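# Move the green block into the blue tray

## Task

Get the green block to rest inside the blue tray. The robot must end upright and not leaning, and nothing may be knocked or set outside the work area.

## Robot and tools

Robot: a Rainbow Robotics RB-Y1. It has a wheeled base with two drive wheels and two rear casters, and it can only drive forward or backward and turn, never sideways. On top sit a torso (squat, shift, pitch, yaw), a head with pan and tilt, and two 7-joint arms. Each arm ends in a parallel gripper with a wrist camera whose case juts out sideways and can collide with things. The base is 0.58 m wide and extends 0.10 m in front of the wheel axle and 0.57 m behind it. Turning in place sweeps a radius of 0.58 m.

Frames: the base frame has its origin on the floor midway between the drive wheels, with x forward, y to the left and z up, in metres. The chest, left_hand and right_hand readings use this frame. A hand point sits between the finger pads, 0.03 m short of the tips. The fingers point along the hand's -z and close along its x. base_odometry is the base frame as it was at the scene's start, with heading in rad (positive = left). It counts wheel rotation, so slipping looks like travel.

move: a single action. Its arguments can combine as follows: base and/or joints, optionally with min_time_s or contact_limits; or target, optionally with min_time_s; or contact_limits alone. With no action, move just reports the state and images.
- base: {"x_m_s", "turn_rad_s", "for_s"}. These are velocities held for for_s seconds and then stopped, so they give relative motion, not a destination. x_m_s is forward speed in m/s: 0.005 to 1.5 either sign, or 0. turn_rad_s is leftward turn rate: 0.02 to 1.509 either sign, or 0. for_s runs 0.1 to 5 s. Distance covered is roughly speed × for_s. Acceleration is 0.4 m/s² (0.5 rad/s² for turns).
- joints: a single dictionary of absolute targets, keyed by joint name and covering both arms, torso and head. Angles are in rad and gripper openings in m. Ranges: torso_squat_rad 0..1.2; torso_shift_rad -0.3..0.6; torso_pitch_rad -0.2..1.4 (positive leans forward); torso_yaw_rad -1.5..1.5 (positive = left; raise both arms outward at least 0.2 rad before yawing). Shoulder pitch ±2.356 (negative swings the arm forward). left_shoulder_roll_rad 0..3.141 and right_shoulder_roll_rad -3.141..0 (each lifts its arm outward). Shoulder yaw ±2.094. Elbow -2.617..0.01 (negative bends it). Forearm roll ±3.141. Wrist pitch -1.57..1.919. Hand roll ±2.705. Grippers 0..0.1 m opening. head_pan_rad ±0.523 and head_tilt_rad -0.35..1.57 (positive looks down). The torso also has combined limits: squat+shift <= 1.52; squat-shift+pitch <= 1.57; shift+0.5 pitch-0.4 squat <= 0.7; shift+0.3 pitch-0.5 squat <= 0.39.
- target: {"side": "left"|"right", "x", "y", "z", "quat_wxyz"}. This is an absolute pose for one hand, in the base frame, in m (-3..3). The quaternion is ordered [w,x,y,z], as the hand lines print it. It is solved once into joint angles, so on long moves the hand follows a curve. Breaking a long move into shorter steps keeps the path straighter. A target waits for all earlier moves to finish.
- min_time_s (0.1..8): the shortest duration for arm, head and torso motions.
- contact_limits: {"left_gripper_m"/"right_gripper_m": mA, 200..672.5}. This is the gripper's current cap, and it stays set until changed. Lower values mean a gentler grip.
- cameras: a list drawn from head_camera, left_wrist_camera, right_wrist_camera, all. [] returns no images.
- blocking: false returns after about 0.5 s while the motion keeps going.

wait {seconds 0..10, cameras}: gives no command, lets time pass and reports the state. It returns early once moves have settled. stop {cameras}: brakes every running motion. zoom_image {camera, region [x0,y0,x1,y1]}: a closer view of that camera's latest image, in pixels from the top-left, at most 504×504. read_manual: licence text only. finished_scene {scene: 1}: ends the scene for good, and the block must stay in the tray after it.

Results: the "move" line reads done, or else the worst status. Hand status can be reached (within 10 mm and 2°), short (with the error), or refused (with a reason; nothing moved). Joint status words:
- off_target: came to rest away from the target and may still be pushing.
- stopped: braked by stop.
- time_out: took far too long, often because something is blocking it.
- contact_stop: torso only.
- limit_stop_at_<name>: the robot's self-collision guard stopped it; nothing is pressing.
- not_followed: the arm-collision check held the command back ("joint command not followed").
- torque_fault: contact torque reached a joint's limit, and the whole robot freezes for 10 s.
- limit_stop_at_motor_heat: a motor overheated.
A refusal, or any stop you did not command, cancels the remaining move, wait and finished_scene calls in that reply. on_its_own lists things the robot did without being told. lidar_m gives 12 distances, one per 30° sector, counter-clockwise starting straight ahead, at 0.23 m above the floor. motor_effort shows wheel load; a wheel at rest above about 30 means it is pushing on something. Wrist force/torque and the joint torque lines carry offsets and are noisy. wheel_motors_off=1 means the wheels were cut out for 2 s after stalling.

Grasping: set the opening at least 0.005 m below the object's width. The gripper then reports off_target or done, and either is normal. Each arm is rated for 3 kg.

Things to avoid:
- Fast bends or rises, especially with the arms reaching forward or holding a load, and abrupt stops while driving. These can tip the robot, and tipping fails the task.
- Arms striking or pressing on each other, including the grippers and camera cases. About 0.5 rad of outward shoulder roll keeps the hands apart.
- Driving into furniture or letting the upper body catch on an edge.
- Hard hits, dropping the block from any height, and knocking objects away.
- Holding outstretched poses for long, which heats the motors.
While you think, the simulation keeps running.

Each tool is called as name(argument=value, ...), one argument or row to a line, values as JSON.

## Session

move(
  cameras=["all"],
)

Scene clock: 0.00 s.
Joint torques (N m): no reading
External joint torques (N m): no reading
Motor temperatures (°C): left_arm=[41 34 30 38 37 35 36] | right_arm=[39 40 28 31 40 39 39]
Wrist force (N): no reading
Wrist torque (N m): no reading
Wrist force, peak (N): no reading
base_odometry: x=+0.000 y=+0.000 heading=+0.000
lidar_m: 2.61 2.75 2.37 2.41 2.96 2.63 2.64 2.10 1.39 1.38 2.25 2.50
base_status: not commanded
joint_positions: torso_squat_rad=+0.350 torso_shift_rad=+0.000 torso_pitch_rad=+0.000 torso_yaw_rad=+0.000 left_shoulder_pitch_rad=+0.030 left_shoulder_roll_rad=+0.020 left_shoulder_yaw_rad=+0.037 left_elbow_rad=-0.264 left_forearm_roll_rad=+0.030 left_wrist_pitch_rad=-0.006 left_hand_roll_rad=+0.032 left_gripper_m=+0.099 right_shoulder_pitch_rad=+0.024 right_shoulder_roll_rad=-0.015 right_shoulder_yaw_rad=+0.007 right_elbow_rad=-0.152 right_forearm_roll_rad=+0.000 right_wrist_pitch_rad=-0.031 right_hand_roll_rad=+0.023 right_gripper_m=+0.100 head_pan_rad=+0.000 head_tilt_rad=+0.400
joint_status: not commanded
wheel_motors_off: 0
motor_effort: left_wheel=+1 right_wheel=+0
chest: x=-0.2280 y=-0.0008 z=+1.2475 quat_wxyz=(+1.000, +0.000, +0.000, +0.000) (m; base frame)
left_hand: x=-0.1202 y=+0.2412 z=+0.5712 quat_wxyz=(+0.991, +0.010, -0.121, +0.053) (m; base frame)
right_hand: x=-0.1642 y=-0.2317 z=+0.5653 quat_wxyz=(+0.997, -0.008, -0.080, +0.011) (m; base frame)
pictures: head_camera, left_wrist_camera, right_wrist_camera

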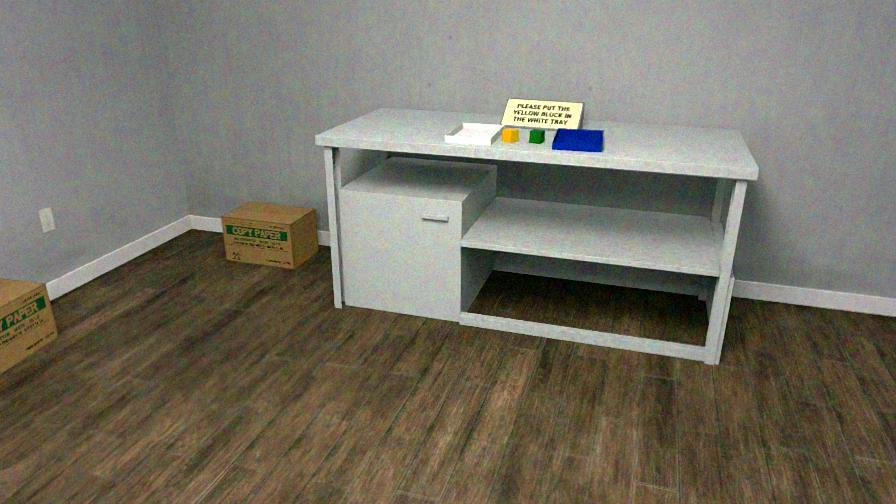

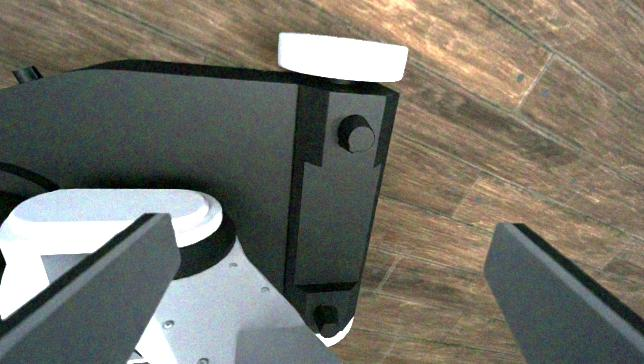

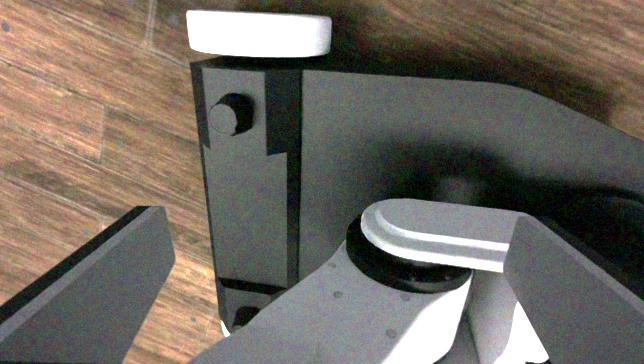

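zoom_image(
  camera="head_camera",
  region=[420, 80, 640, 180],
)

Scaled by 2.291 from the camera's 896x504 image, which has a finer 1280x720 frame.

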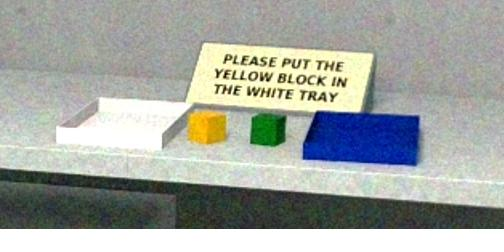

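move(
  base={"x_m_s": 0.5, "turn_rad_s": -0.02, "for_s": 2.8},
  joints={"right_elbow_rad": -2.0, "right_shoulder_roll_rad": -0.3, "head_tilt_rad": 0.5},
  min_time_s=2,
  cameras=["head_camera"],
)

Scene clock: 24.77 s.
Joint torques (N m): left_arm=[-1.37 0.72 -0.1 -0.98 0.22 -0.62 0] | right_arm=[-9.87 -4.28 -4.12 -10.55 0.32 -1.93 -0.07]
External joint torques (N m): left_arm=[0.88 -0.18 -0.18 0.4 0.21 -0.04 0.02] | right_arm=[0.84 0.75 -0.61 -0.72 0.13 -0.22 -0.12]
Wrist force (N): left_arm=[2.0 2.0 -3.9] | right_arm=[-4.9 3.2 3.0]
Wrist torque (N m): left_arm=[-0.14 0.36 0.28] | right_arm=[-0.33 -0.31 -0.10]
Wrist force, peak (N): left_arm=[2.5 1.8 -4.0] | right_arm=[-5.9 2.5 -3.7]
move: done
base_odometry: x=+1.399 y=-0.051 heading=-0.056
lidar_m: 1.21 1.36 1.97 2.03 2.64 3.98 3.99 2.08 2.03 2.26 1.38 1.67
base_status: done (sent for 2.8 of 2.8 s)
joint_positions: torso_squat_rad=+0.350 torso_shift_rad=+0.000 torso_pitch_rad=+0.000 torso_yaw_rad=+0.000 left_shoulder_pitch_rad=+0.030 left_shoulder_roll_rad=+0.020 left_shoulder_yaw_rad=+0.037 left_elbow_rad=-0.264 left_forearm_roll_rad=+0.030 left_wrist_pitch_rad=-0.006 left_hand_roll_rad=+0.032 left_gripper_m=+0.099 right_shoulder_pitch_rad=+0.024 right_shoulder_roll_rad=-0.300 right_shoulder_yaw_rad=+0.007 right_elbow_rad=-2.000 right_forearm_roll_rad=+0.000 right_wrist_pitch_rad=-0.031 right_hand_roll_rad=+0.023 right_gripper_m=+0.100 head_pan_rad=+0.000 head_tilt_rad=+0.500
joint_status: all done
wheel_motors_off: 0
motor_effort: left_wheel=-4(30) right_wheel=+6(25)
chest: x=-0.2280 y=-0.0008 z=+1.2475 quat_wxyz=(+1.000, +0.000, +0.000, +0.000) (m; base frame)
left_hand: x=-0.1201 y=+0.2412 z=+0.5712 quat_wxyz=(+0.991, +0.010, -0.121, +0.053) (m; base frame)
right_hand: x=+0.2529 y=-0.2497 z=+1.2246 quat_wxyz=(+0.530, -0.087, -0.833, +0.133) (m; base frame)
pictures: head_camera

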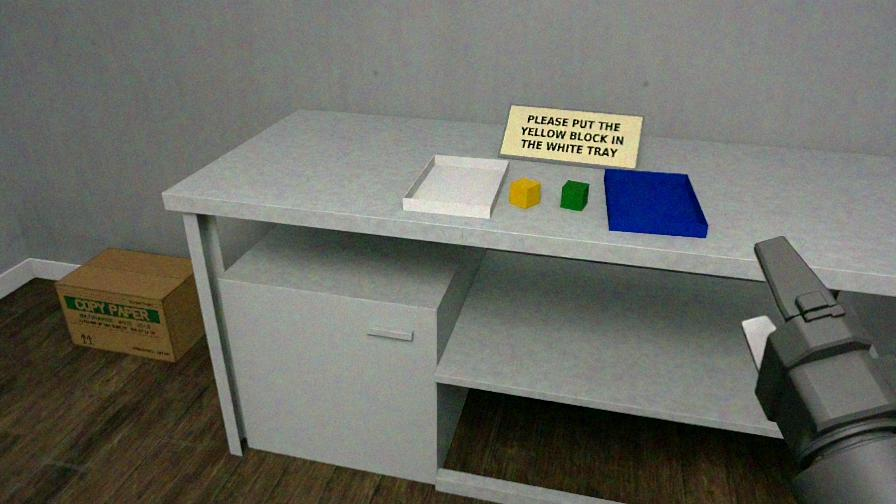

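move(
  base={"x_m_s": 0.4, "turn_rad_s": -0.036, "for_s": 2.2},
  joints={"right_elbow_rad": -2.1, "head_tilt_rad": 0.7},
)

move(
  base={"turn_rad_s": -0.2, "for_s": 0.83},
  cameras=["head_camera", "right_wrist_camera"],
)

Scene clock: 48.30 s.
Joint torques (N m): left_arm=[-1.34 0.84 -0.07 -1.13 0.25 -0.46 -0.07] | right_arm=[-10.11 -4.25 -3.11 -9.78 0.27 -1.83 0.12]
External joint torques (N m): left_arm=[0.89 -0.06 -0.15 0.25 0.25 0.12 -0.06] | right_arm=[0.26 0.48 0.29 -0.3 0.1 -0.21 0.08]
Wrist force (N): left_arm=[1.9 1.9 -3.8] | right_arm=[-4.7 3.3 3.2]
Wrist torque (N m): left_arm=[-0.13 0.35 0.27] | right_arm=[-0.33 -0.24 -0.08]
Wrist force, peak (N): left_arm=[2.7 2.0 -3.9] | right_arm=[-6.1 3.5 2.4]
move: done
base_odometry: x=+2.273 y=-0.148 heading=-0.136
lidar_m: 0.33 0.34 0.56 1.87 2.25 3.91 4.84 2.70 2.44 1.00 1.12 0.97
base_status: done (sent for 2.2 of 2.2 s)
joint_positions: torso_squat_rad=+0.350 torso_shift_rad=+0.000 torso_pitch_rad=+0.000 torso_yaw_rad=+0.000 left_shoulder_pitch_rad=+0.030 left_shoulder_roll_rad=+0.020 left_shoulder_yaw_rad=+0.037 left_elbow_rad=-0.264 left_forearm_roll_rad=+0.030 left_wrist_pitch_rad=-0.006 left_hand_roll_rad=+0.032 left_gripper_m=+0.099 right_shoulder_pitch_rad=+0.024 right_shoulder_roll_rad=-0.300 right_shoulder_yaw_rad=+0.007 right_elbow_rad=-2.100 right_forearm_roll_rad=+0.000 right_wrist_pitch_rad=-0.031 right_hand_roll_rad=+0.023 right_gripper_m=+0.100 head_pan_rad=+0.000 head_tilt_rad=+0.700
joint_status: all done
wheel_motors_off: 0
motor_effort: left_wheel=-5(27) right_wheel=+8(34)
chest: x=-0.2280 y=-0.0008 z=+1.2475 quat_wxyz=(+1.000, +0.000, +0.000, +0.000) (m; base frame)
left_hand: x=-0.1202 y=+0.2412 z=+0.5712 quat_wxyz=(+0.991, +0.010, -0.121, +0.053) (m; base frame)
right_hand: x=+0.2336 y=-0.2367 z=+1.2674 quat_wxyz=(+0.488, -0.081, -0.858, +0.136) (m; base frame)
pictures: none

Scene clock: 50.20 s.
Joint torques (N m): left_arm=[-1.43 0.73 -0.12 -1.18 0.21 -0.57 -0.1] | right_arm=[-9.94 -4.13 -3.56 -9.61 0.49 -1.96 -0.01]
External joint torques (N m): left_arm=[0.81 -0.16 -0.2 0.21 0.2 0.02 -0.09] | right_arm=[0.43 0.6 -0.16 -0.13 0.32 -0.34 -0.05]
Wrist force (N): left_arm=[1.8 2.0 -3.6] | right_arm=[-4.9 3.1 3.8]
Wrist torque (N m): left_arm=[-0.13 0.35 0.27] | right_arm=[-0.30 -0.26 -0.08]
Wrist force, peak (N): left_arm=[2.1 2.0 -4.0] | right_arm=[-5.3 3.1 3.6]
move: done
base_odometry: x=+2.274 y=-0.148 heading=-0.303
lidar_m: 0.43 0.33 0.45 1.87 1.89 2.68 4.83 2.76 2.52 1.00 1.02 1.00
base_status: done (sent for 0.83 of 0.83 s)
joint_positions: torso_squat_rad=+0.350 torso_shift_rad=+0.000 torso_pitch_rad=+0.000 torso_yaw_rad=+0.000 left_shoulder_pitch_rad=+0.030 left_shoulder_roll_rad=+0.020 left_shoulder_yaw_rad=+0.037 left_elbow_rad=-0.264 left_forearm_roll_rad=+0.030 left_wrist_pitch_rad=-0.006 left_hand_roll_rad=+0.032 left_gripper_m=+0.099 right_shoulder_pitch_rad=+0.024 right_shoulder_roll_rad=-0.300 right_shoulder_yaw_rad=+0.007 right_elbow_rad=-2.100 right_forearm_roll_rad=+0.000 right_wrist_pitch_rad=-0.031 right_hand_roll_rad=+0.023 right_gripper_m=+0.100 head_pan_rad=+0.000 head_tilt_rad=+0.700
joint_status: not commanded
wheel_motors_off: 0
motor_effort: left_wheel=-3(23) right_wheel=-9(33)
chest: x=-0.2280 y=-0.0008 z=+1.2475 quat_wxyz=(+1.000, +0.000, +0.000, +0.000) (m; base frame)
left_hand: x=-0.1202 y=+0.2412 z=+0.5712 quat_wxyz=(+0.991, +0.010, -0.121, +0.053) (m; base frame)
right_hand: x=+0.2336 y=-0.2367 z=+1.2674 quat_wxyz=(+0.488, -0.081, -0.858, +0.136) (m; base frame)
pictures: head_camera, right_wrist_camera

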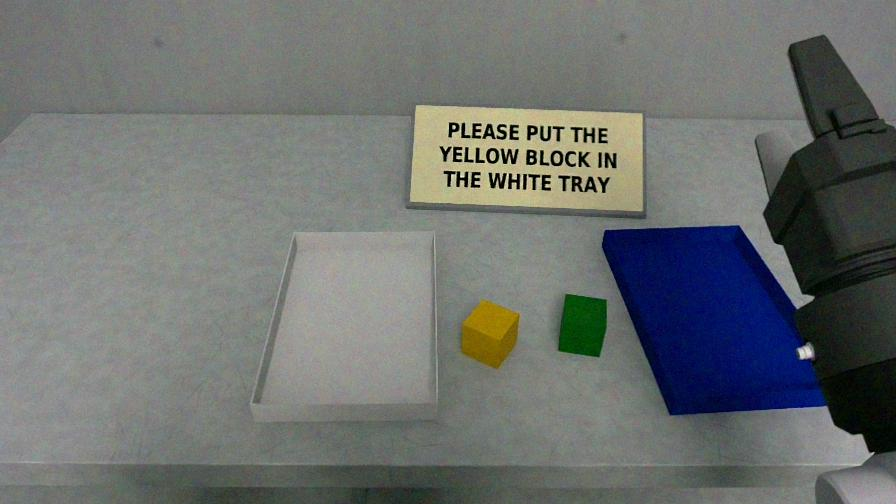

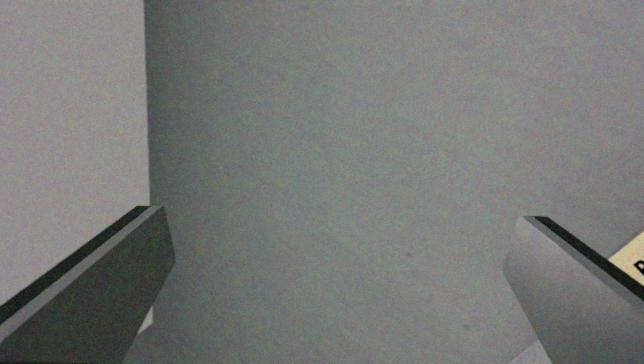

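zoom_image(
  camera="head_camera",
  region=[440, 220, 840, 430],
)

Scaled by 1.260 from the camera's 896x504 image, which has a finer 1280x720 frame.

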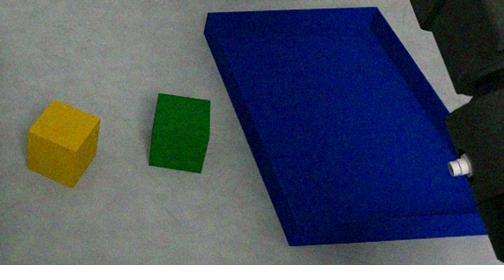

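zoom_image(
  camera="head_camera",
  region=[540, 280, 640, 370],
)

Scaled by 5.040 from the camera's 896x504 image, which has a finer 1280x720 frame.

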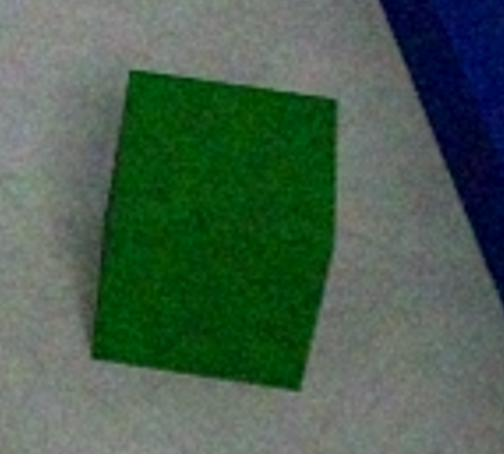

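move(
  joints={"torso_pitch_rad": 0.5, "torso_shift_rad": 0.15, "head_tilt_rad": 0.6},
  min_time_s=2.5,
)

move(
  target={"side": "right", "x": 0.43, "y": -0.169, "z": 1.02, "quat_wxyz": [0.9945, 0, 0, -0.1048]},
  min_time_s=2,
  cameras=["head_camera", "right_wrist_camera"],
)

Scene clock: 75.07 s.
Joint torques (N m): left_arm=[10.96 0.87 0.12 4.78 0.28 0.6 0.02] | right_arm=[-2.13 -3.75 -3.01 -10.73 0.43 -2.25 -0.08]
External joint torques (N m): left_arm=[-0.32 -0.04 -0.09 0.84 0.28 0.2 0.01] | right_arm=[-0.23 0.4 0.16 -0.44 0.22 -0.31 -0.13]
Wrist force (N): left_arm=[5.1 1.5 -3.7] | right_arm=[-5.4 2.5 0.3]
Wrist torque (N m): left_arm=[-0.08 0.53 0.24] | right_arm=[-0.25 -0.26 -0.11]
Wrist force, peak (N): left_arm=[5.2 1.5 -4.0] | right_arm=[-5.2 3.2 3.3]
move: done
base_odometry: x=+2.274 y=-0.148 heading=-0.303
lidar_m: 0.45 0.33 0.46 1.86 1.90 2.67 4.83 2.77 2.53 1.03 1.04 1.00
base_status: not commanded
joint_positions: torso_squat_rad=+0.350 torso_shift_rad=+0.150 torso_pitch_rad=+0.500 torso_yaw_rad=+0.000 left_shoulder_pitch_rad=+0.030 left_shoulder_roll_rad=+0.020 left_shoulder_yaw_rad=+0.037 left_elbow_rad=-0.264 left_forearm_roll_rad=+0.030 left_wrist_pitch_rad=-0.006 left_hand_roll_rad=+0.032 left_gripper_m=+0.099 right_shoulder_pitch_rad=+0.024 right_shoulder_roll_rad=-0.300 right_shoulder_yaw_rad=+0.007 right_elbow_rad=-2.100 right_forearm_roll_rad=+0.000 right_wrist_pitch_rad=-0.031 right_hand_roll_rad=+0.023 right_gripper_m=+0.100 head_pan_rad=+0.000 head_tilt_rad=+0.600
joint_status: all done
wheel_motors_off: 0
motor_effort: left_wheel=-2(4) right_wheel=-10(11)
chest: x=+0.0186 y=-0.0008 z=+1.2022 quat_wxyz=(+0.969, +0.000, +0.247, +0.000) (m; base frame)
left_hand: x=-0.2112 y=+0.2412 z=+0.5571 quat_wxyz=(+0.990, +0.023, +0.128, +0.049) (m; base frame)
right_hand: x=+0.4333 y=-0.2364 z=+0.9984 quat_wxyz=(+0.685, -0.045, -0.711, +0.152) (m; base frame)
pictures: none

Scene clock: 77.40 s.
Joint torques (N m): left_arm=[11.26 0.72 -0.01 4.75 0.28 0.48 -0.06] | right_arm=[-11.45 0.51 0.09 -8.18 0.71 -1.82 -0.15]
External joint torques (N m): left_arm=[-0.02 -0.19 -0.22 0.81 0.27 0.08 -0.08] | right_arm=[-0.46 1.18 -0.49 -1.17 0.56 -0.57 -0.18]
Wrist force (N): left_arm=[5.0 1.5 -4.0] | right_arm=[-2.7 -0.8 -4.6]
Wrist torque (N m): left_arm=[-0.06 0.52 0.24] | right_arm=[0.00 -0.12 0.03]
Wrist force, peak (N): left_arm=[5.4 1.5 -3.9] | right_arm=[-6.4 2.8 0.5]
move: short
base_odometry: x=+2.274 y=-0.148 heading=-0.303
lidar_m: 0.45 0.33 0.46 1.88 1.89 2.69 4.84 2.76 2.50 1.01 1.04 0.99
base_status: not commanded
joint_positions: torso_squat_rad=+0.350 torso_shift_rad=+0.150 torso_pitch_rad=+0.500 torso_yaw_rad=+0.000 left_shoulder_pitch_rad=+0.030 left_shoulder_roll_rad=+0.020 left_shoulder_yaw_rad=+0.037 left_elbow_rad=-0.264 left_forearm_roll_rad=+0.030 left_wrist_pitch_rad=-0.006 left_hand_roll_rad=+0.032 left_gripper_m=+0.099 right_shoulder_pitch_rad=-0.692 right_shoulder_roll_rad=+0.000 right_shoulder_yaw_rad=-0.066 right_elbow_rad=-2.415 right_forearm_roll_rad=+0.105 right_wrist_pitch_rad=+1.919 right_hand_roll_rad=-0.288 right_gripper_m=+0.100 head_pan_rad=+0.000 head_tilt_rad=+0.600
joint_status: all done
wheel_motors_off: 0
motor_effort: left_wheel=-2(2) right_wheel=-10(10)
chest: x=+0.0186 y=-0.0008 z=+1.2022 quat_wxyz=(+0.969, +0.000, +0.247, +0.000) (m; base frame)
left_hand: x=-0.2112 y=+0.2412 z=+0.5571 quat_wxyz=(+0.990, +0.023, +0.128, +0.049) (m; base frame)
right_hand: x=+0.4301 y=-0.1689 z=+1.0194 quat_wxyz=(+0.943, +0.055, -0.314, -0.099) (m; base frame)
right_hand_status: short (checked arc, as near as the solve gets, planned for 2.0 s): 1 mm and 37.2 deg off. The place is met; only the turn is off.
pictures: head_camera, right_wrist_camera

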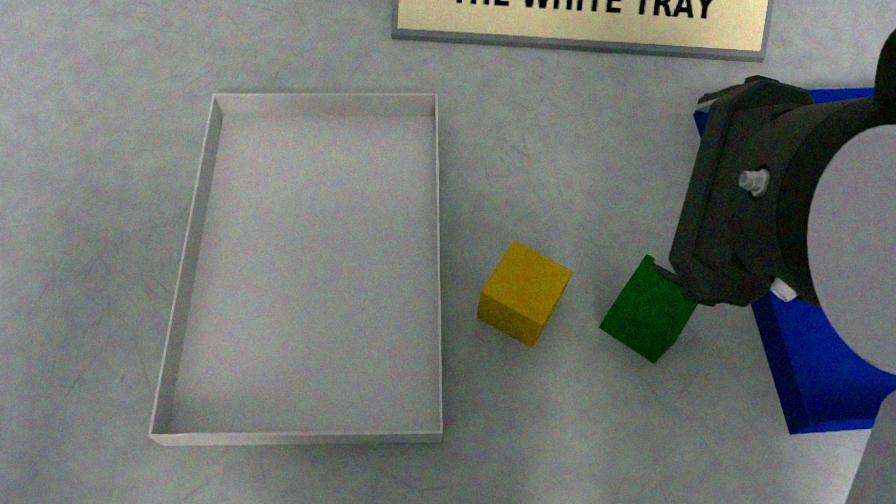

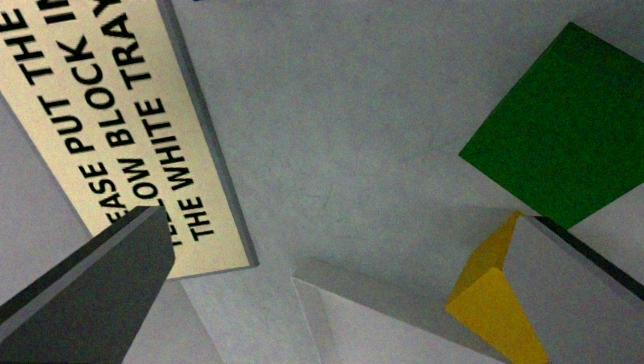

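zoom_image(
  camera="head_camera",
  region=[440, 210, 740, 380],
)

Scaled by 1.680 from the camera's 896x504 image, which has a finer 1280x720 frame.

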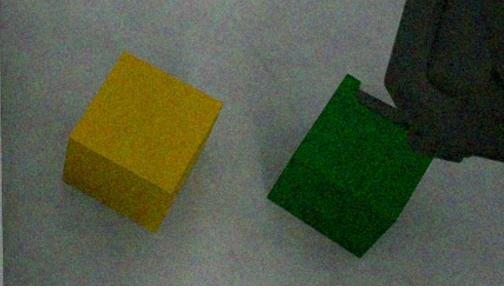

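move(
  joints={"torso_pitch_rad": 0.35},
)

move(
  joints={"right_shoulder_roll_rad": -0.7, "torso_shift_rad": 0.0, "torso_pitch_rad": 0.45, "head_tilt_rad": 0.55},
  cameras=["head_camera", "right_wrist_camera"],
)

Scene clock: 95.77 s.
Joint torques (N m): left_arm=[7.66 0.81 0 2.99 0.22 0.11 -0.04] | right_arm=[-12.59 -0.16 -0.7 -7.24 0.59 -1.86 -0.06]
External joint torques (N m): left_arm=[0.28 -0.12 -0.17 0.6 0.22 0.01 -0.05] | right_arm=[0.11 0.99 -1.14 -1.04 0.45 -0.39 -0.1]
Wrist force (N): left_arm=[4.2 1.6 -3.9] | right_arm=[-3.5 -0.5 -4.3]
Wrist torque (N m): left_arm=[-0.10 0.47 0.25] | right_arm=[-0.03 -0.19 0.00]
Wrist force, peak (N): left_arm=[5.4 1.4 -3.9] | right_arm=[-3.0 -0.6 -5.4]
move: done
base_odometry: x=+2.274 y=-0.148 heading=-0.303
lidar_m: 0.45 0.34 0.45 1.86 1.88 2.69 4.84 2.76 2.53 1.03 1.02 1.01
base_status: not commanded
joint_positions: torso_squat_rad=+0.350 torso_shift_rad=+0.150 torso_pitch_rad=+0.350 torso_yaw_rad=+0.000 left_shoulder_pitch_rad=+0.030 left_shoulder_roll_rad=+0.020 left_shoulder_yaw_rad=+0.037 left_elbow_rad=-0.264 left_forearm_roll_rad=+0.030 left_wrist_pitch_rad=-0.006 left_hand_roll_rad=+0.032 left_gripper_m=+0.099 right_shoulder_pitch_rad=-0.692 right_shoulder_roll_rad=+0.000 right_shoulder_yaw_rad=-0.066 right_elbow_rad=-2.415 right_forearm_roll_rad=+0.105 right_wrist_pitch_rad=+1.919 right_hand_roll_rad=-0.288 right_gripper_m=+0.100 head_pan_rad=+0.000 head_tilt_rad=+0.600
joint_status: all done
wheel_motors_off: 0
motor_effort: left_wheel=-1(2) right_wheel=-10(11)
chest: x=-0.0237 y=-0.0008 z=+1.2214 quat_wxyz=(+0.985, +0.000, +0.174, +0.000) (m; base frame)
left_hand: x=-0.1544 y=+0.2412 z=+0.5492 quat_wxyz=(+0.997, +0.019, +0.053, +0.050) (m; base frame)
right_hand: x=+0.4105 y=-0.1690 z=+1.1021 quat_wxyz=(+0.916, +0.062, -0.384, -0.095) (m; base frame)
pictures: none

Scene clock: 97.53 s.
Joint torques (N m): left_arm=[9.6 0.84 -0.53 4.18 0.18 0.43 -0.1] | right_arm=[-11.21 -8.71 -5.96 -5.78 1.61 -1.72 -0.18]
External joint torques (N m): left_arm=[-0.39 -0.09 -0.73 0.74 0.18 0.13 -0.11] | right_arm=[0.2 1.54 -0.55 -0.81 0.35 -0.49 -0.22]
Wrist force (N): left_arm=[4.8 1.5 -4.0] | right_arm=[-3.8 3.6 -2.9]
Wrist torque (N m): left_arm=[-0.06 0.52 0.22] | right_arm=[-0.28 -0.23 0.00]
Wrist force, peak (N): left_arm=[4.8 1.5 -4.0] | right_arm=[-4.1 3.8 -3.6]
move: done
base_odometry: x=+2.274 y=-0.148 heading=-0.303
lidar_m: 0.45 0.33 0.46 1.87 1.89 2.69 4.82 2.76 2.54 1.00 1.03 1.00
base_status: not commanded
joint_positions: torso_squat_rad=+0.350 torso_shift_rad=+0.000 torso_pitch_rad=+0.450 torso_yaw_rad=+0.000 left_shoulder_pitch_rad=+0.030 left_shoulder_roll_rad=+0.020 left_shoulder_yaw_rad=+0.037 left_elbow_rad=-0.264 left_forearm_roll_rad=+0.030 left_wrist_pitch_rad=-0.006 left_hand_roll_rad=+0.032 left_gripper_m=+0.099 right_shoulder_pitch_rad=-0.692 right_shoulder_roll_rad=-0.700 right_shoulder_yaw_rad=-0.066 right_elbow_rad=-2.415 right_forearm_roll_rad=+0.105 right_wrist_pitch_rad=+1.919 right_hand_roll_rad=-0.288 right_gripper_m=+0.100 head_pan_rad=+0.000 head_tilt_rad=+0.550
joint_status: all done
wheel_motors_off: 0
motor_effort: left_wheel=-1(2) right_wheel=-10(11)
chest: x=-0.0935 y=-0.0008 z=+1.2167 quat_wxyz=(+0.975, +0.000, +0.223, +0.000) (m; base frame)
left_hand: x=-0.2906 y=+0.2412 z=+0.5609 quat_wxyz=(+0.993, +0.022, +0.103, +0.049) (m; base frame)
right_hand: x=+0.3500 y=-0.3591 z=+1.1481 quat_wxyz=(+0.864, -0.268, -0.423, -0.043) (m; base frame)
pictures: head_camera, right_wrist_camera

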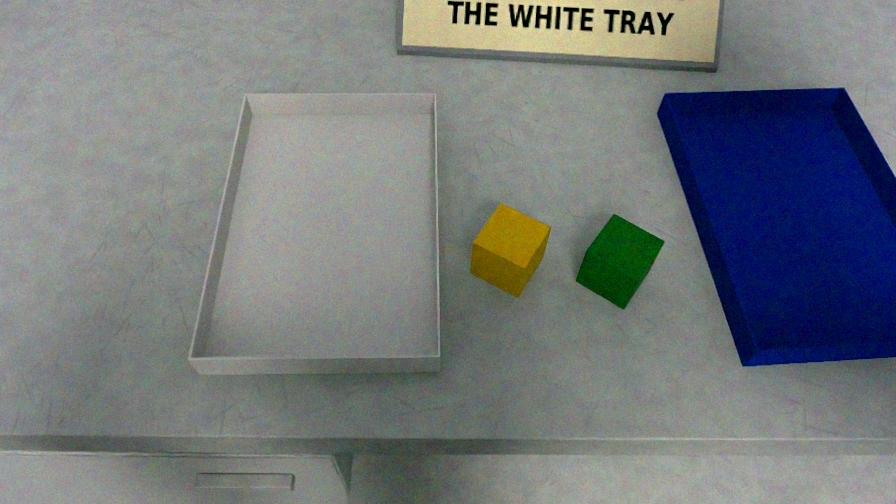

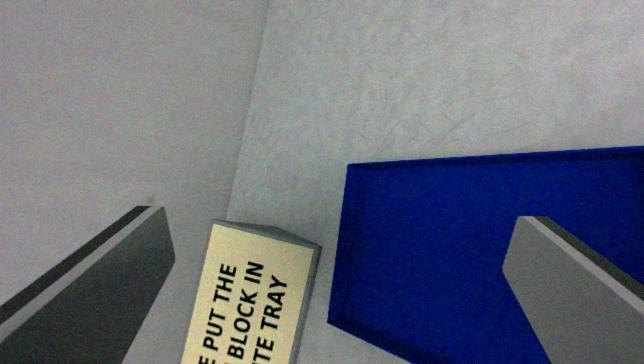

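zoom_image(
  camera="head_camera",
  region=[560, 200, 680, 320],
)

Scaled by 4.200 from the camera's 896x504 image, which has a finer 1280x720 frame.

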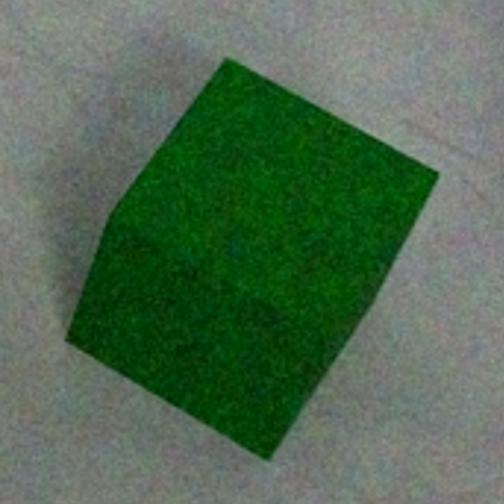

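move(
  target={"side": "right", "x": 0.411, "y": -0.157, "z": 0.99, "quat_wxyz": [0.9484, 0, 0, -0.317]},
  min_time_s=2,
  cameras=["head_camera", "right_wrist_camera"],
)

Scene clock: 111.93 s.
Joint torques (N m): left_arm=[9.94 0.89 0.31 4.24 0.14 0.31 -0.04] | right_arm=[-19.23 -2.59 0.9 -7.95 0.84 -0.84 -0.1]
External joint torques (N m): left_arm=[-0.06 -0.03 0.11 0.81 0.14 0 -0.05] | right_arm=[0.63 1.15 -0.98 0.27 0.62 -0.27 -0.11]
Wrist force (N): left_arm=[4.6 1.9 -3.9] | right_arm=[-0.3 -0.3 -5.3]
Wrist torque (N m): left_arm=[-0.10 0.49 0.23] | right_arm=[-0.05 0.06 0.08]
Wrist force, peak (N): left_arm=[4.9 1.7 -4.0] | right_arm=[-4.4 3.9 -2.8]
move: short
base_odometry: x=+2.274 y=-0.148 heading=-0.303
lidar_m: 0.46 0.33 0.42 1.86 1.89 2.69 4.81 2.76 2.52 1.02 1.04 0.99
base_status: not commanded
joint_positions: torso_squat_rad=+0.350 torso_shift_rad=+0.000 torso_pitch_rad=+0.450 torso_yaw_rad=+0.000 left_shoulder_pitch_rad=+0.030 left_shoulder_roll_rad=+0.020 left_shoulder_yaw_rad=+0.037 left_elbow_rad=-0.264 left_forearm_roll_rad=+0.030 left_wrist_pitch_rad=-0.006 left_hand_roll_rad=+0.032 left_gripper_m=+0.099 right_shoulder_pitch_rad=-1.157 right_shoulder_roll_rad=+0.000 right_shoulder_yaw_rad=-0.303 right_elbow_rad=-1.572 right_forearm_roll_rad=+0.193 right_wrist_pitch_rad=+1.919 right_hand_roll_rad=-0.664 right_gripper_m=+0.100 head_pan_rad=+0.000 head_tilt_rad=+0.550
joint_status: all done
wheel_motors_off: 0
motor_effort: left_wheel=-2(2) right_wheel=-10(11)
chest: x=-0.0935 y=-0.0008 z=+1.2167 quat_wxyz=(+0.975, +0.000, +0.223, +0.000) (m; base frame)
left_hand: x=-0.2906 y=+0.2412 z=+0.5609 quat_wxyz=(+0.993, +0.022, +0.103, +0.049) (m; base frame)
right_hand: x=+0.4119 y=-0.1570 z=+0.9892 quat_wxyz=(+0.939, +0.041, -0.131, -0.314) (m; base frame)
right_hand_status: short (checked arc, as near as the solve gets, planned for 2.0 s): 1 mm and 15.8 deg off. The place is met; only the turn is off.
pictures: head_camera, right_wrist_camera

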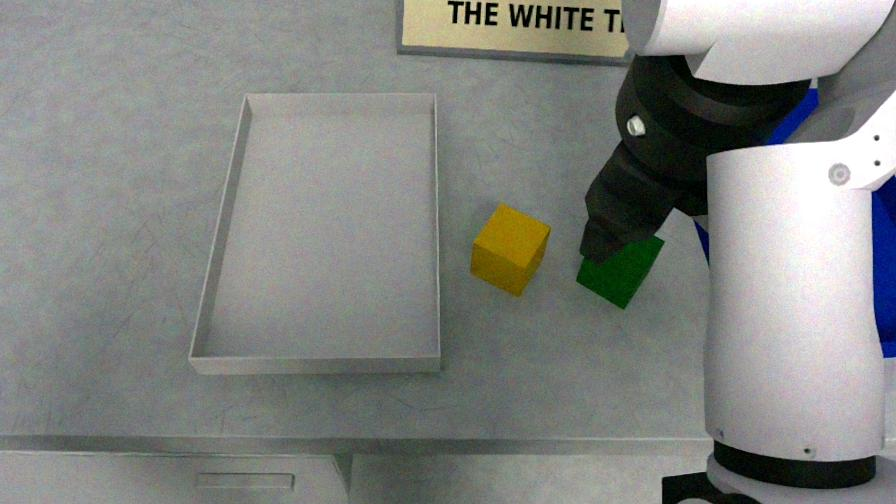

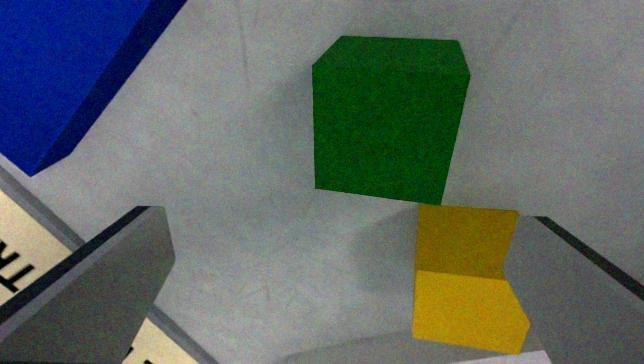

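move(
  target={"side": "right", "x": 0.411, "y": -0.157, "z": 0.935, "quat_wxyz": [0.9484, 0, 0, -0.317]},
  min_time_s=1.2,
  cameras=["head_camera", "right_wrist_camera"],
)

Scene clock: 117.80 s.
Joint torques (N m): left_arm=[9.8 0.8 0.13 4.11 0.14 0.39 -0.07] | right_arm=[-21.68 -4.97 0.57 -8.08 0.27 -0.25 -0.29]
External joint torques (N m): left_arm=[-0.2 -0.12 -0.07 0.68 0.14 0.09 -0.09] | right_arm=[0.67 0.64 -1 0.51 0.03 -0.22 -0.29]
Wrist force (N): left_arm=[4.7 1.7 -3.9] | right_arm=[0.4 1.3 -5.8]
Wrist torque (N m): left_arm=[-0.09 0.51 0.22] | right_arm=[-0.15 0.00 0.11]
Wrist force, peak (N): left_arm=[4.9 1.4 -4.1] | right_arm=[0.7 1.5 -6.4]
move: done
base_odometry: x=+2.274 y=-0.148 heading=-0.303
lidar_m: 0.46 0.33 0.45 1.88 1.90 2.70 4.82 2.74 2.50 1.01 1.05 0.98
base_status: not commanded
joint_positions: torso_squat_rad=+0.350 torso_shift_rad=+0.000 torso_pitch_rad=+0.450 torso_yaw_rad=+0.000 left_shoulder_pitch_rad=+0.030 left_shoulder_roll_rad=+0.020 left_shoulder_yaw_rad=+0.037 left_elbow_rad=-0.264 left_forearm_roll_rad=+0.030 left_wrist_pitch_rad=-0.006 left_hand_roll_rad=+0.032 left_gripper_m=+0.099 right_shoulder_pitch_rad=-1.319 right_shoulder_roll_rad=-0.079 right_shoulder_yaw_rad=-0.376 right_elbow_rad=-1.075 right_forearm_roll_rad=+0.150 right_wrist_pitch_rad=+1.867 right_hand_roll_rad=-0.698 right_gripper_m=+0.100 head_pan_rad=+0.000 head_tilt_rad=+0.550
joint_status: all done
wheel_motors_off: 0
motor_effort: left_wheel=-1(2) right_wheel=-10(11)
chest: x=-0.0935 y=-0.0008 z=+1.2167 quat_wxyz=(+0.975, +0.000, +0.223, +0.000) (m; base frame)
left_hand: x=-0.2907 y=+0.2412 z=+0.5609 quat_wxyz=(+0.993, +0.022, +0.103, +0.049) (m; base frame)
right_hand: x=+0.4107 y=-0.1570 z=+0.9352 quat_wxyz=(+0.948, +0.000, -0.001, -0.317) (m; base frame)
right_hand_status: reached (checked arc, planned for 1.2 s): 0 mm and 0.1 deg off.
pictures: head_camera, right_wrist_camera

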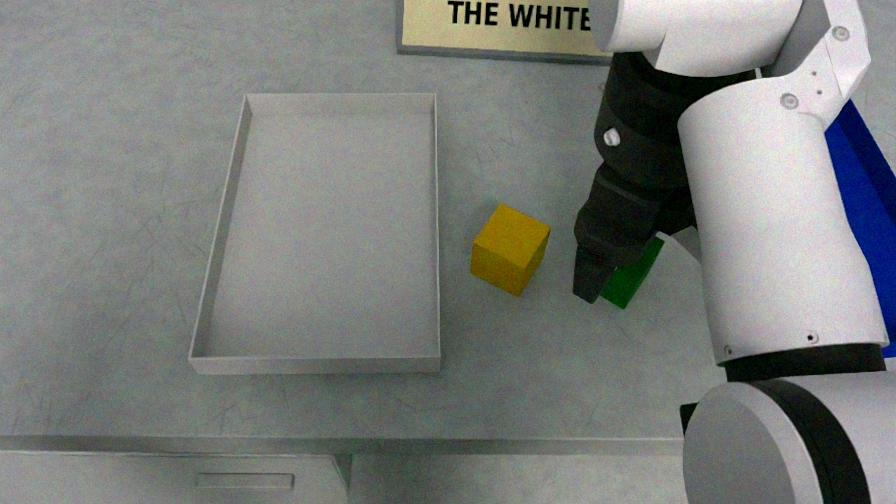

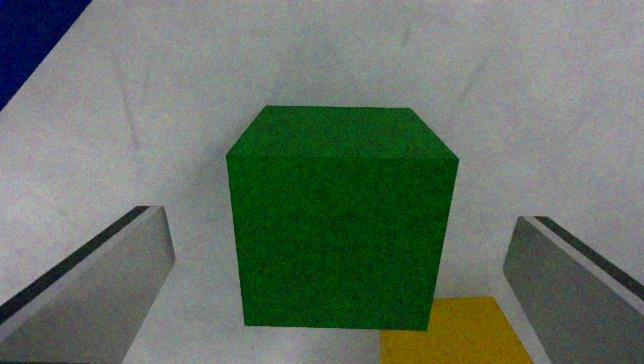

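move(
  target={"side": "right", "x": 0.408, "y": -0.161, "z": 0.913, "quat_wxyz": [0.9484, 0, 0, -0.317]},
  min_time_s=1,
  cameras=["head_camera", "right_wrist_camera"],
)

Scene clock: 130.37 s.
Joint torques (N m): left_arm=[9.57 0.73 0.36 4.21 0.29 0.42 -0.07] | right_arm=[-19.55 -3.33 -0.33 -8.08 0.41 -0.4 0.38]
External joint torques (N m): left_arm=[-0.43 -0.2 0.16 0.78 0.29 0.12 -0.08] | right_arm=[2.5 2.21 -1.86 0.58 0.16 -0.38 0.38]
Wrist force (N): left_arm=[4.6 1.6 -3.7] | right_arm=[0.6 1.2 -6.1]
Wrist torque (N m): left_arm=[-0.06 0.50 0.22] | right_arm=[-0.14 0.02 -0.09]
Wrist force, peak (N): left_arm=[5.0 1.6 -4.1] | right_arm=[0.8 2.1 -6.7]
move: done
base_odometry: x=+2.274 y=-0.148 heading=-0.303
lidar_m: 0.45 0.33 0.45 1.87 1.89 2.69 4.84 2.76 2.52 1.02 1.04 0.98
base_status: not commanded
joint_positions: torso_squat_rad=+0.350 torso_shift_rad=+0.000 torso_pitch_rad=+0.450 torso_yaw_rad=+0.000 left_shoulder_pitch_rad=+0.030 left_shoulder_roll_rad=+0.020 left_shoulder_yaw_rad=+0.037 left_elbow_rad=-0.264 left_forearm_roll_rad=+0.030 left_wrist_pitch_rad=-0.006 left_hand_roll_rad=+0.032 left_gripper_m=+0.099 right_shoulder_pitch_rad=-1.288 right_shoulder_roll_rad=-0.078 right_shoulder_yaw_rad=-0.377 right_elbow_rad=-1.044 right_forearm_roll_rad=+0.147 right_wrist_pitch_rad=+1.808 right_hand_roll_rad=-0.694 right_gripper_m=+0.100 head_pan_rad=+0.000 head_tilt_rad=+0.550
joint_status: all done
wheel_motors_off: 0
motor_effort: left_wheel=-1(2) right_wheel=-10(11)
chest: x=-0.0935 y=-0.0008 z=+1.2167 quat_wxyz=(+0.975, +0.000, +0.223, +0.000) (m; base frame)
left_hand: x=-0.2907 y=+0.2412 z=+0.5609 quat_wxyz=(+0.993, +0.022, +0.103, +0.049) (m; base frame)
right_hand: x=+0.4082 y=-0.1611 z=+0.9133 quat_wxyz=(+0.948, +0.000, -0.001, -0.317) (m; base frame)
right_hand_status: reached (checked arc, planned for 1.0 s): 0 mm and 0.1 deg off.
pictures: head_camera, right_wrist_camera

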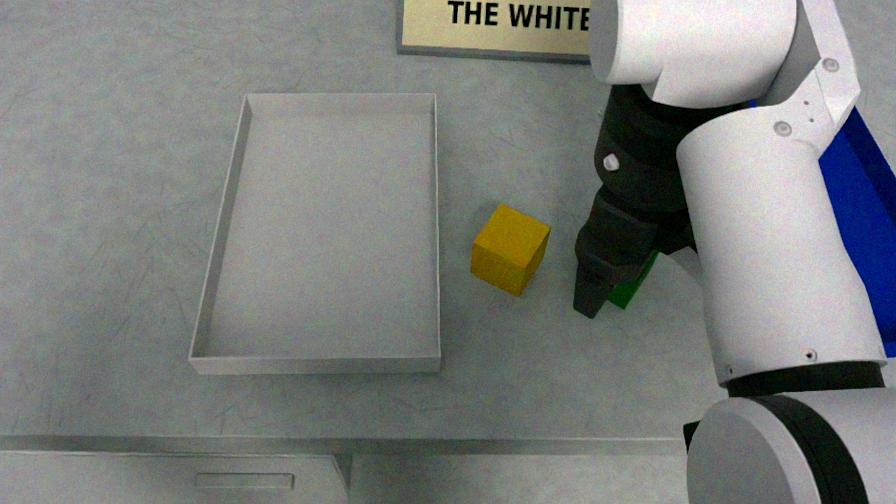

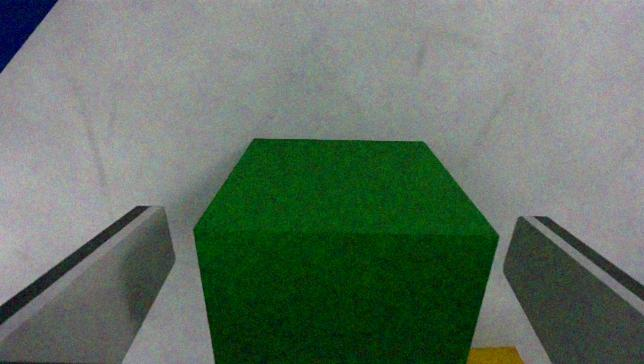

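move(
  joints={"right_gripper_m": 0.035},
  cameras=["right_wrist_camera"],
)

Scene clock: 136.23 s.
Joint torques (N m): left_arm=[9.71 1.02 0.1 4.17 0.19 0.32 -0.04] | right_arm=[-19.36 -3.55 0.9 -7.84 0.21 -0.46 0.36]
External joint torques (N m): left_arm=[-0.29 0.1 -0.1 0.74 0.18 0.02 -0.05] | right_arm=[2.69 1.99 -0.63 0.81 -0.03 -0.44 0.36]
Wrist force (N): left_arm=[4.6 1.6 -4.0] | right_arm=[0.6 1.2 -5.2]
Wrist torque (N m): left_arm=[-0.08 0.50 0.23] | right_arm=[-0.15 -0.01 -0.10]
Wrist force, peak (N): left_arm=[4.9 1.7 -4.0] | right_arm=[1.1 1.4 -6.6]
move: off_target
base_odometry: x=+2.274 y=-0.148 heading=-0.303
lidar_m: 0.46 0.34 0.45 1.87 1.89 2.70 4.83 2.76 2.52 1.02 1.02 0.99
base_status: not commanded
joint_positions: torso_squat_rad=+0.350 torso_shift_rad=+0.000 torso_pitch_rad=+0.450 torso_yaw_rad=+0.000 left_shoulder_pitch_rad=+0.030 left_shoulder_roll_rad=+0.020 left_shoulder_yaw_rad=+0.037 left_elbow_rad=-0.264 left_forearm_roll_rad=+0.030 left_wrist_pitch_rad=-0.006 left_hand_roll_rad=+0.032 left_gripper_m=+0.099 right_shoulder_pitch_rad=-1.288 right_shoulder_roll_rad=-0.078 right_shoulder_yaw_rad=-0.377 right_elbow_rad=-1.044 right_forearm_roll_rad=+0.147 right_wrist_pitch_rad=+1.808 right_hand_roll_rad=-0.694 right_gripper_m=+0.049 head_pan_rad=+0.000 head_tilt_rad=+0.550
joint_status: right_gripper_m off_target (ended at +0.049, target +0.035)
wheel_motors_off: 0
motor_effort: left_wheel=-1(2) right_wheel=-10(11)
chest: x=-0.0935 y=-0.0008 z=+1.2167 quat_wxyz=(+0.975, +0.000, +0.223, +0.000) (m; base frame)
left_hand: x=-0.2907 y=+0.2412 z=+0.5609 quat_wxyz=(+0.993, +0.022, +0.103, +0.049) (m; base frame)
right_hand: x=+0.4082 y=-0.1610 z=+0.9133 quat_wxyz=(+0.948, +0.000, -0.001, -0.317) (m; base frame)
pictures: right_wrist_camera

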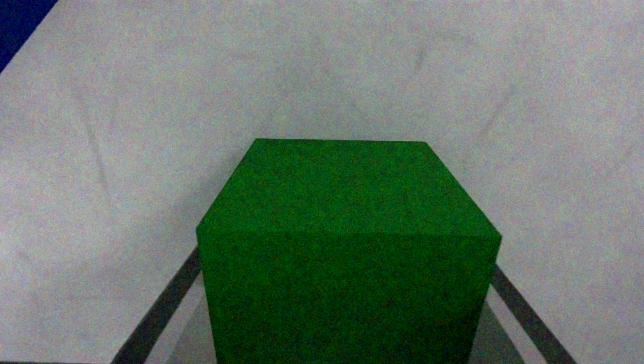

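move(
  target={"side": "right", "x": 0.408, "y": -0.166, "z": 0.97, "quat_wxyz": [0.9484, 0, 0, -0.317]},
  min_time_s=1.2,
)

move(
  target={"side": "right", "x": 0.412, "y": -0.305, "z": 0.97, "quat_wxyz": [0.9484, 0, 0, -0.317]},
  min_time_s=1.5,
  cameras=["head_camera", "right_wrist_camera"],
)

Scene clock: 147.23 s.
Joint torques (N m): left_arm=[9.74 1.32 0.11 4.11 0.16 0.31 -0.03] | right_arm=[-22.91 -5.52 3.5 -7.15 0.81 0 0.2]
External joint torques (N m): left_arm=[-0.26 0.39 -0.09 0.68 0.16 0 -0.05] | right_arm=[0.61 0.86 -0.64 0.33 0.54 -0.14 0.21]
Wrist force (N): left_arm=[4.7 1.5 -3.8] | right_arm=[1.8 1.6 -7.5]
Wrist torque (N m): left_arm=[-0.07 0.50 0.22] | right_arm=[-0.16 0.17 -0.11]
Wrist force, peak (N): left_arm=[4.8 1.7 -4.2] | right_arm=[0.6 2.0 -7.7]
move: short
base_odometry: x=+2.274 y=-0.148 heading=-0.303
lidar_m: 0.44 0.32 0.45 1.87 1.89 2.68 4.83 2.74 2.53 1.02 1.03 0.99
base_status: not commanded
joint_positions: torso_squat_rad=+0.350 torso_shift_rad=+0.000 torso_pitch_rad=+0.450 torso_yaw_rad=+0.000 left_shoulder_pitch_rad=+0.030 left_shoulder_roll_rad=+0.020 left_shoulder_yaw_rad=+0.037 left_elbow_rad=-0.264 left_forearm_roll_rad=+0.030 left_wrist_pitch_rad=-0.006 left_hand_roll_rad=+0.032 left_gripper_m=+0.099 right_shoulder_pitch_rad=-1.524 right_shoulder_roll_rad=+0.000 right_shoulder_yaw_rad=-0.754 right_elbow_rad=-0.976 right_forearm_roll_rad=+0.527 right_wrist_pitch_rad=+1.919 right_hand_roll_rad=-0.510 right_gripper_m=+0.049 head_pan_rad=+0.000 head_tilt_rad=+0.550
joint_status: all done
wheel_motors_off: 0
motor_effort: left_wheel=-1(2) right_wheel=-10(11)
chest: x=-0.0935 y=-0.0008 z=+1.2167 quat_wxyz=(+0.975, +0.000, +0.223, +0.000) (m; base frame)
left_hand: x=-0.2907 y=+0.2412 z=+0.5609 quat_wxyz=(+0.993, +0.022, +0.103, +0.049) (m; base frame)
right_hand: x=+0.4097 y=-0.1662 z=+0.9693 quat_wxyz=(+0.948, -0.015, +0.040, -0.317) (m; base frame)
right_hand_status: short (checked arc, as near as the solve gets, planned for 1.2 s): 2 mm and 4.8 deg off. The place is met; only the turn is off.
pictures: none

Scene clock: 149.07 s.
Joint torques (N m): left_arm=[9.71 0.93 -0.01 3.97 0.27 0.37 -0.09] | right_arm=[-19.75 -8.43 4.11 -9.14 0.27 -0.51 0.43]
External joint torques (N m): left_arm=[-0.29 0 -0.21 0.54 0.27 0.06 -0.1] | right_arm=[2.42 1.05 -0.32 -1.56 0.03 -0.46 0.43]
Wrist force (N): left_arm=[4.6 1.5 -4.1] | right_arm=[1.8 1.3 -6.8]
Wrist torque (N m): left_arm=[-0.07 0.49 0.23] | right_arm=[-0.15 0.18 -0.13]
Wrist force, peak (N): left_arm=[4.8 1.6 -4.1] | right_arm=[1.1 1.5 -7.5]
move: done
base_odometry: x=+2.274 y=-0.148 heading=-0.303
lidar_m: 0.44 0.32 0.45 1.87 1.91 2.68 4.83 2.74 2.51 1.02 1.04 0.99
base_status: not commanded
joint_positions: torso_squat_rad=+0.350 torso_shift_rad=+0.000 torso_pitch_rad=+0.450 torso_yaw_rad=+0.000 left_shoulder_pitch_rad=+0.030 left_shoulder_roll_rad=+0.020 left_shoulder_yaw_rad=+0.037 left_elbow_rad=-0.264 left_forearm_roll_rad=+0.030 left_wrist_pitch_rad=-0.006 left_hand_roll_rad=+0.032 left_gripper_m=+0.099 right_shoulder_pitch_rad=-1.425 right_shoulder_roll_rad=-0.189 right_shoulder_yaw_rad=-0.887 right_elbow_rad=-1.105 right_forearm_roll_rad=+0.512 right_wrist_pitch_rad=+1.894 right_hand_roll_rad=-0.195 right_gripper_m=+0.049 head_pan_rad=+0.000 head_tilt_rad=+0.550
joint_status: all done
wheel_motors_off: 0
motor_effort: left_wheel=-1(2) right_wheel=-10(11)
chest: x=-0.0935 y=-0.0008 z=+1.2167 quat_wxyz=(+0.975, +0.000, +0.223, +0.000) (m; base frame)
left_hand: x=-0.2907 y=+0.2412 z=+0.5609 quat_wxyz=(+0.993, +0.022, +0.103, +0.049) (m; base frame)
right_hand: x=+0.4118 y=-0.3047 z=+0.9703 quat_wxyz=(+0.948, +0.000, -0.001, -0.317) (m; base frame)
right_hand_status: reached (checked arc, planned for 1.5 s): 0 mm and 0.1 deg off.
pictures: head_camera, right_wrist_camera

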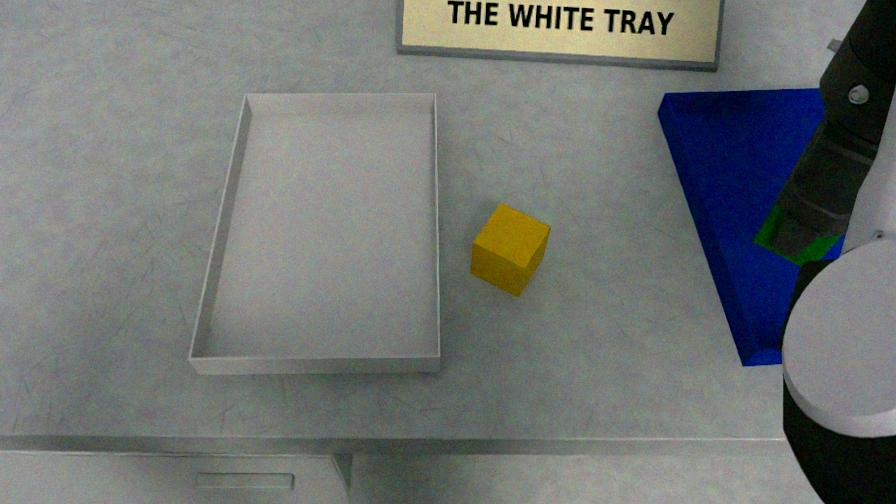

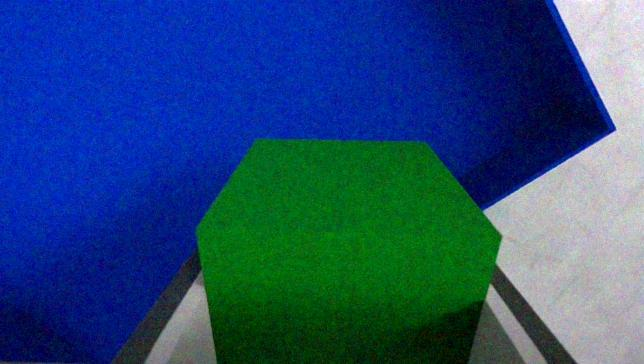

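move(
  target={"side": "right", "x": 0.418, "y": -0.33, "z": 0.95, "quat_wxyz": [0.9484, 0, 0, -0.317]},
  min_time_s=1,
  cameras=["head_camera", "right_wrist_camera"],
)

Scene clock: 163.80 s.
Joint torques (N m): left_arm=[10.16 1.16 -0.02 4.02 0.13 0.36 -0.1] | right_arm=[-20.44 -9.92 3.42 -7.44 0.39 -0.32 0.19]
External joint torques (N m): left_arm=[0.16 0.23 -0.22 0.59 0.13 0.05 -0.11] | right_arm=[1.78 0.52 -0.59 0.34 0.15 -0.27 0.19]
Wrist force (N): left_arm=[4.6 1.6 -4.0] | right_arm=[0.7 1.2 -7.0]
Wrist torque (N m): left_arm=[-0.08 0.50 0.22] | right_arm=[-0.16 0.07 -0.14]
Wrist force, peak (N): left_arm=[4.9 1.6 -4.1] | right_arm=[1.1 1.5 -7.2]
move: done
base_odometry: x=+2.274 y=-0.148 heading=-0.303
lidar_m: 0.45 0.33 0.45 1.86 1.89 2.67 4.83 2.76 2.52 0.99 1.02 1.00
base_status: not commanded
joint_positions: torso_squat_rad=+0.350 torso_shift_rad=+0.000 torso_pitch_rad=+0.450 torso_yaw_rad=+0.000 left_shoulder_pitch_rad=+0.030 left_shoulder_roll_rad=+0.020 left_shoulder_yaw_rad=+0.037 left_elbow_rad=-0.264 left_forearm_roll_rad=+0.030 left_wrist_pitch_rad=-0.006 left_hand_roll_rad=+0.032 left_gripper_m=+0.099 right_shoulder_pitch_rad=-1.421 right_shoulder_roll_rad=-0.266 right_shoulder_yaw_rad=-0.917 right_elbow_rad=-0.966 right_forearm_roll_rad=+0.485 right_wrist_pitch_rad=+1.797 right_hand_roll_rad=-0.188 right_gripper_m=+0.049 head_pan_rad=+0.000 head_tilt_rad=+0.550
joint_status: all done
wheel_motors_off: 0
motor_effort: left_wheel=-1(2) right_wheel=-10(11)
chest: x=-0.0935 y=-0.0008 z=+1.2167 quat_wxyz=(+0.975, +0.000, +0.223, +0.000) (m; base frame)
left_hand: x=-0.2907 y=+0.2412 z=+0.5609 quat_wxyz=(+0.993, +0.022, +0.103, +0.049) (m; base frame)
right_hand: x=+0.4179 y=-0.3299 z=+0.9503 quat_wxyz=(+0.948, +0.000, -0.001, -0.317) (m; base frame)
right_hand_status: reached (checked arc, planned for 1.0 s): 0 mm and 0.1 deg off.
pictures: head_camera, right_wrist_camera

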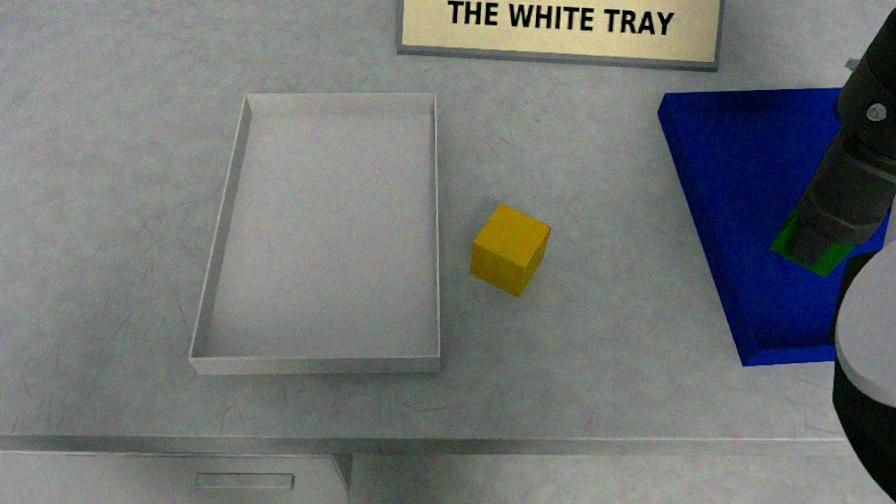

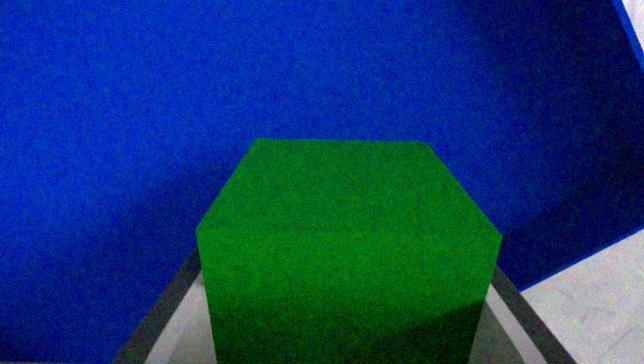

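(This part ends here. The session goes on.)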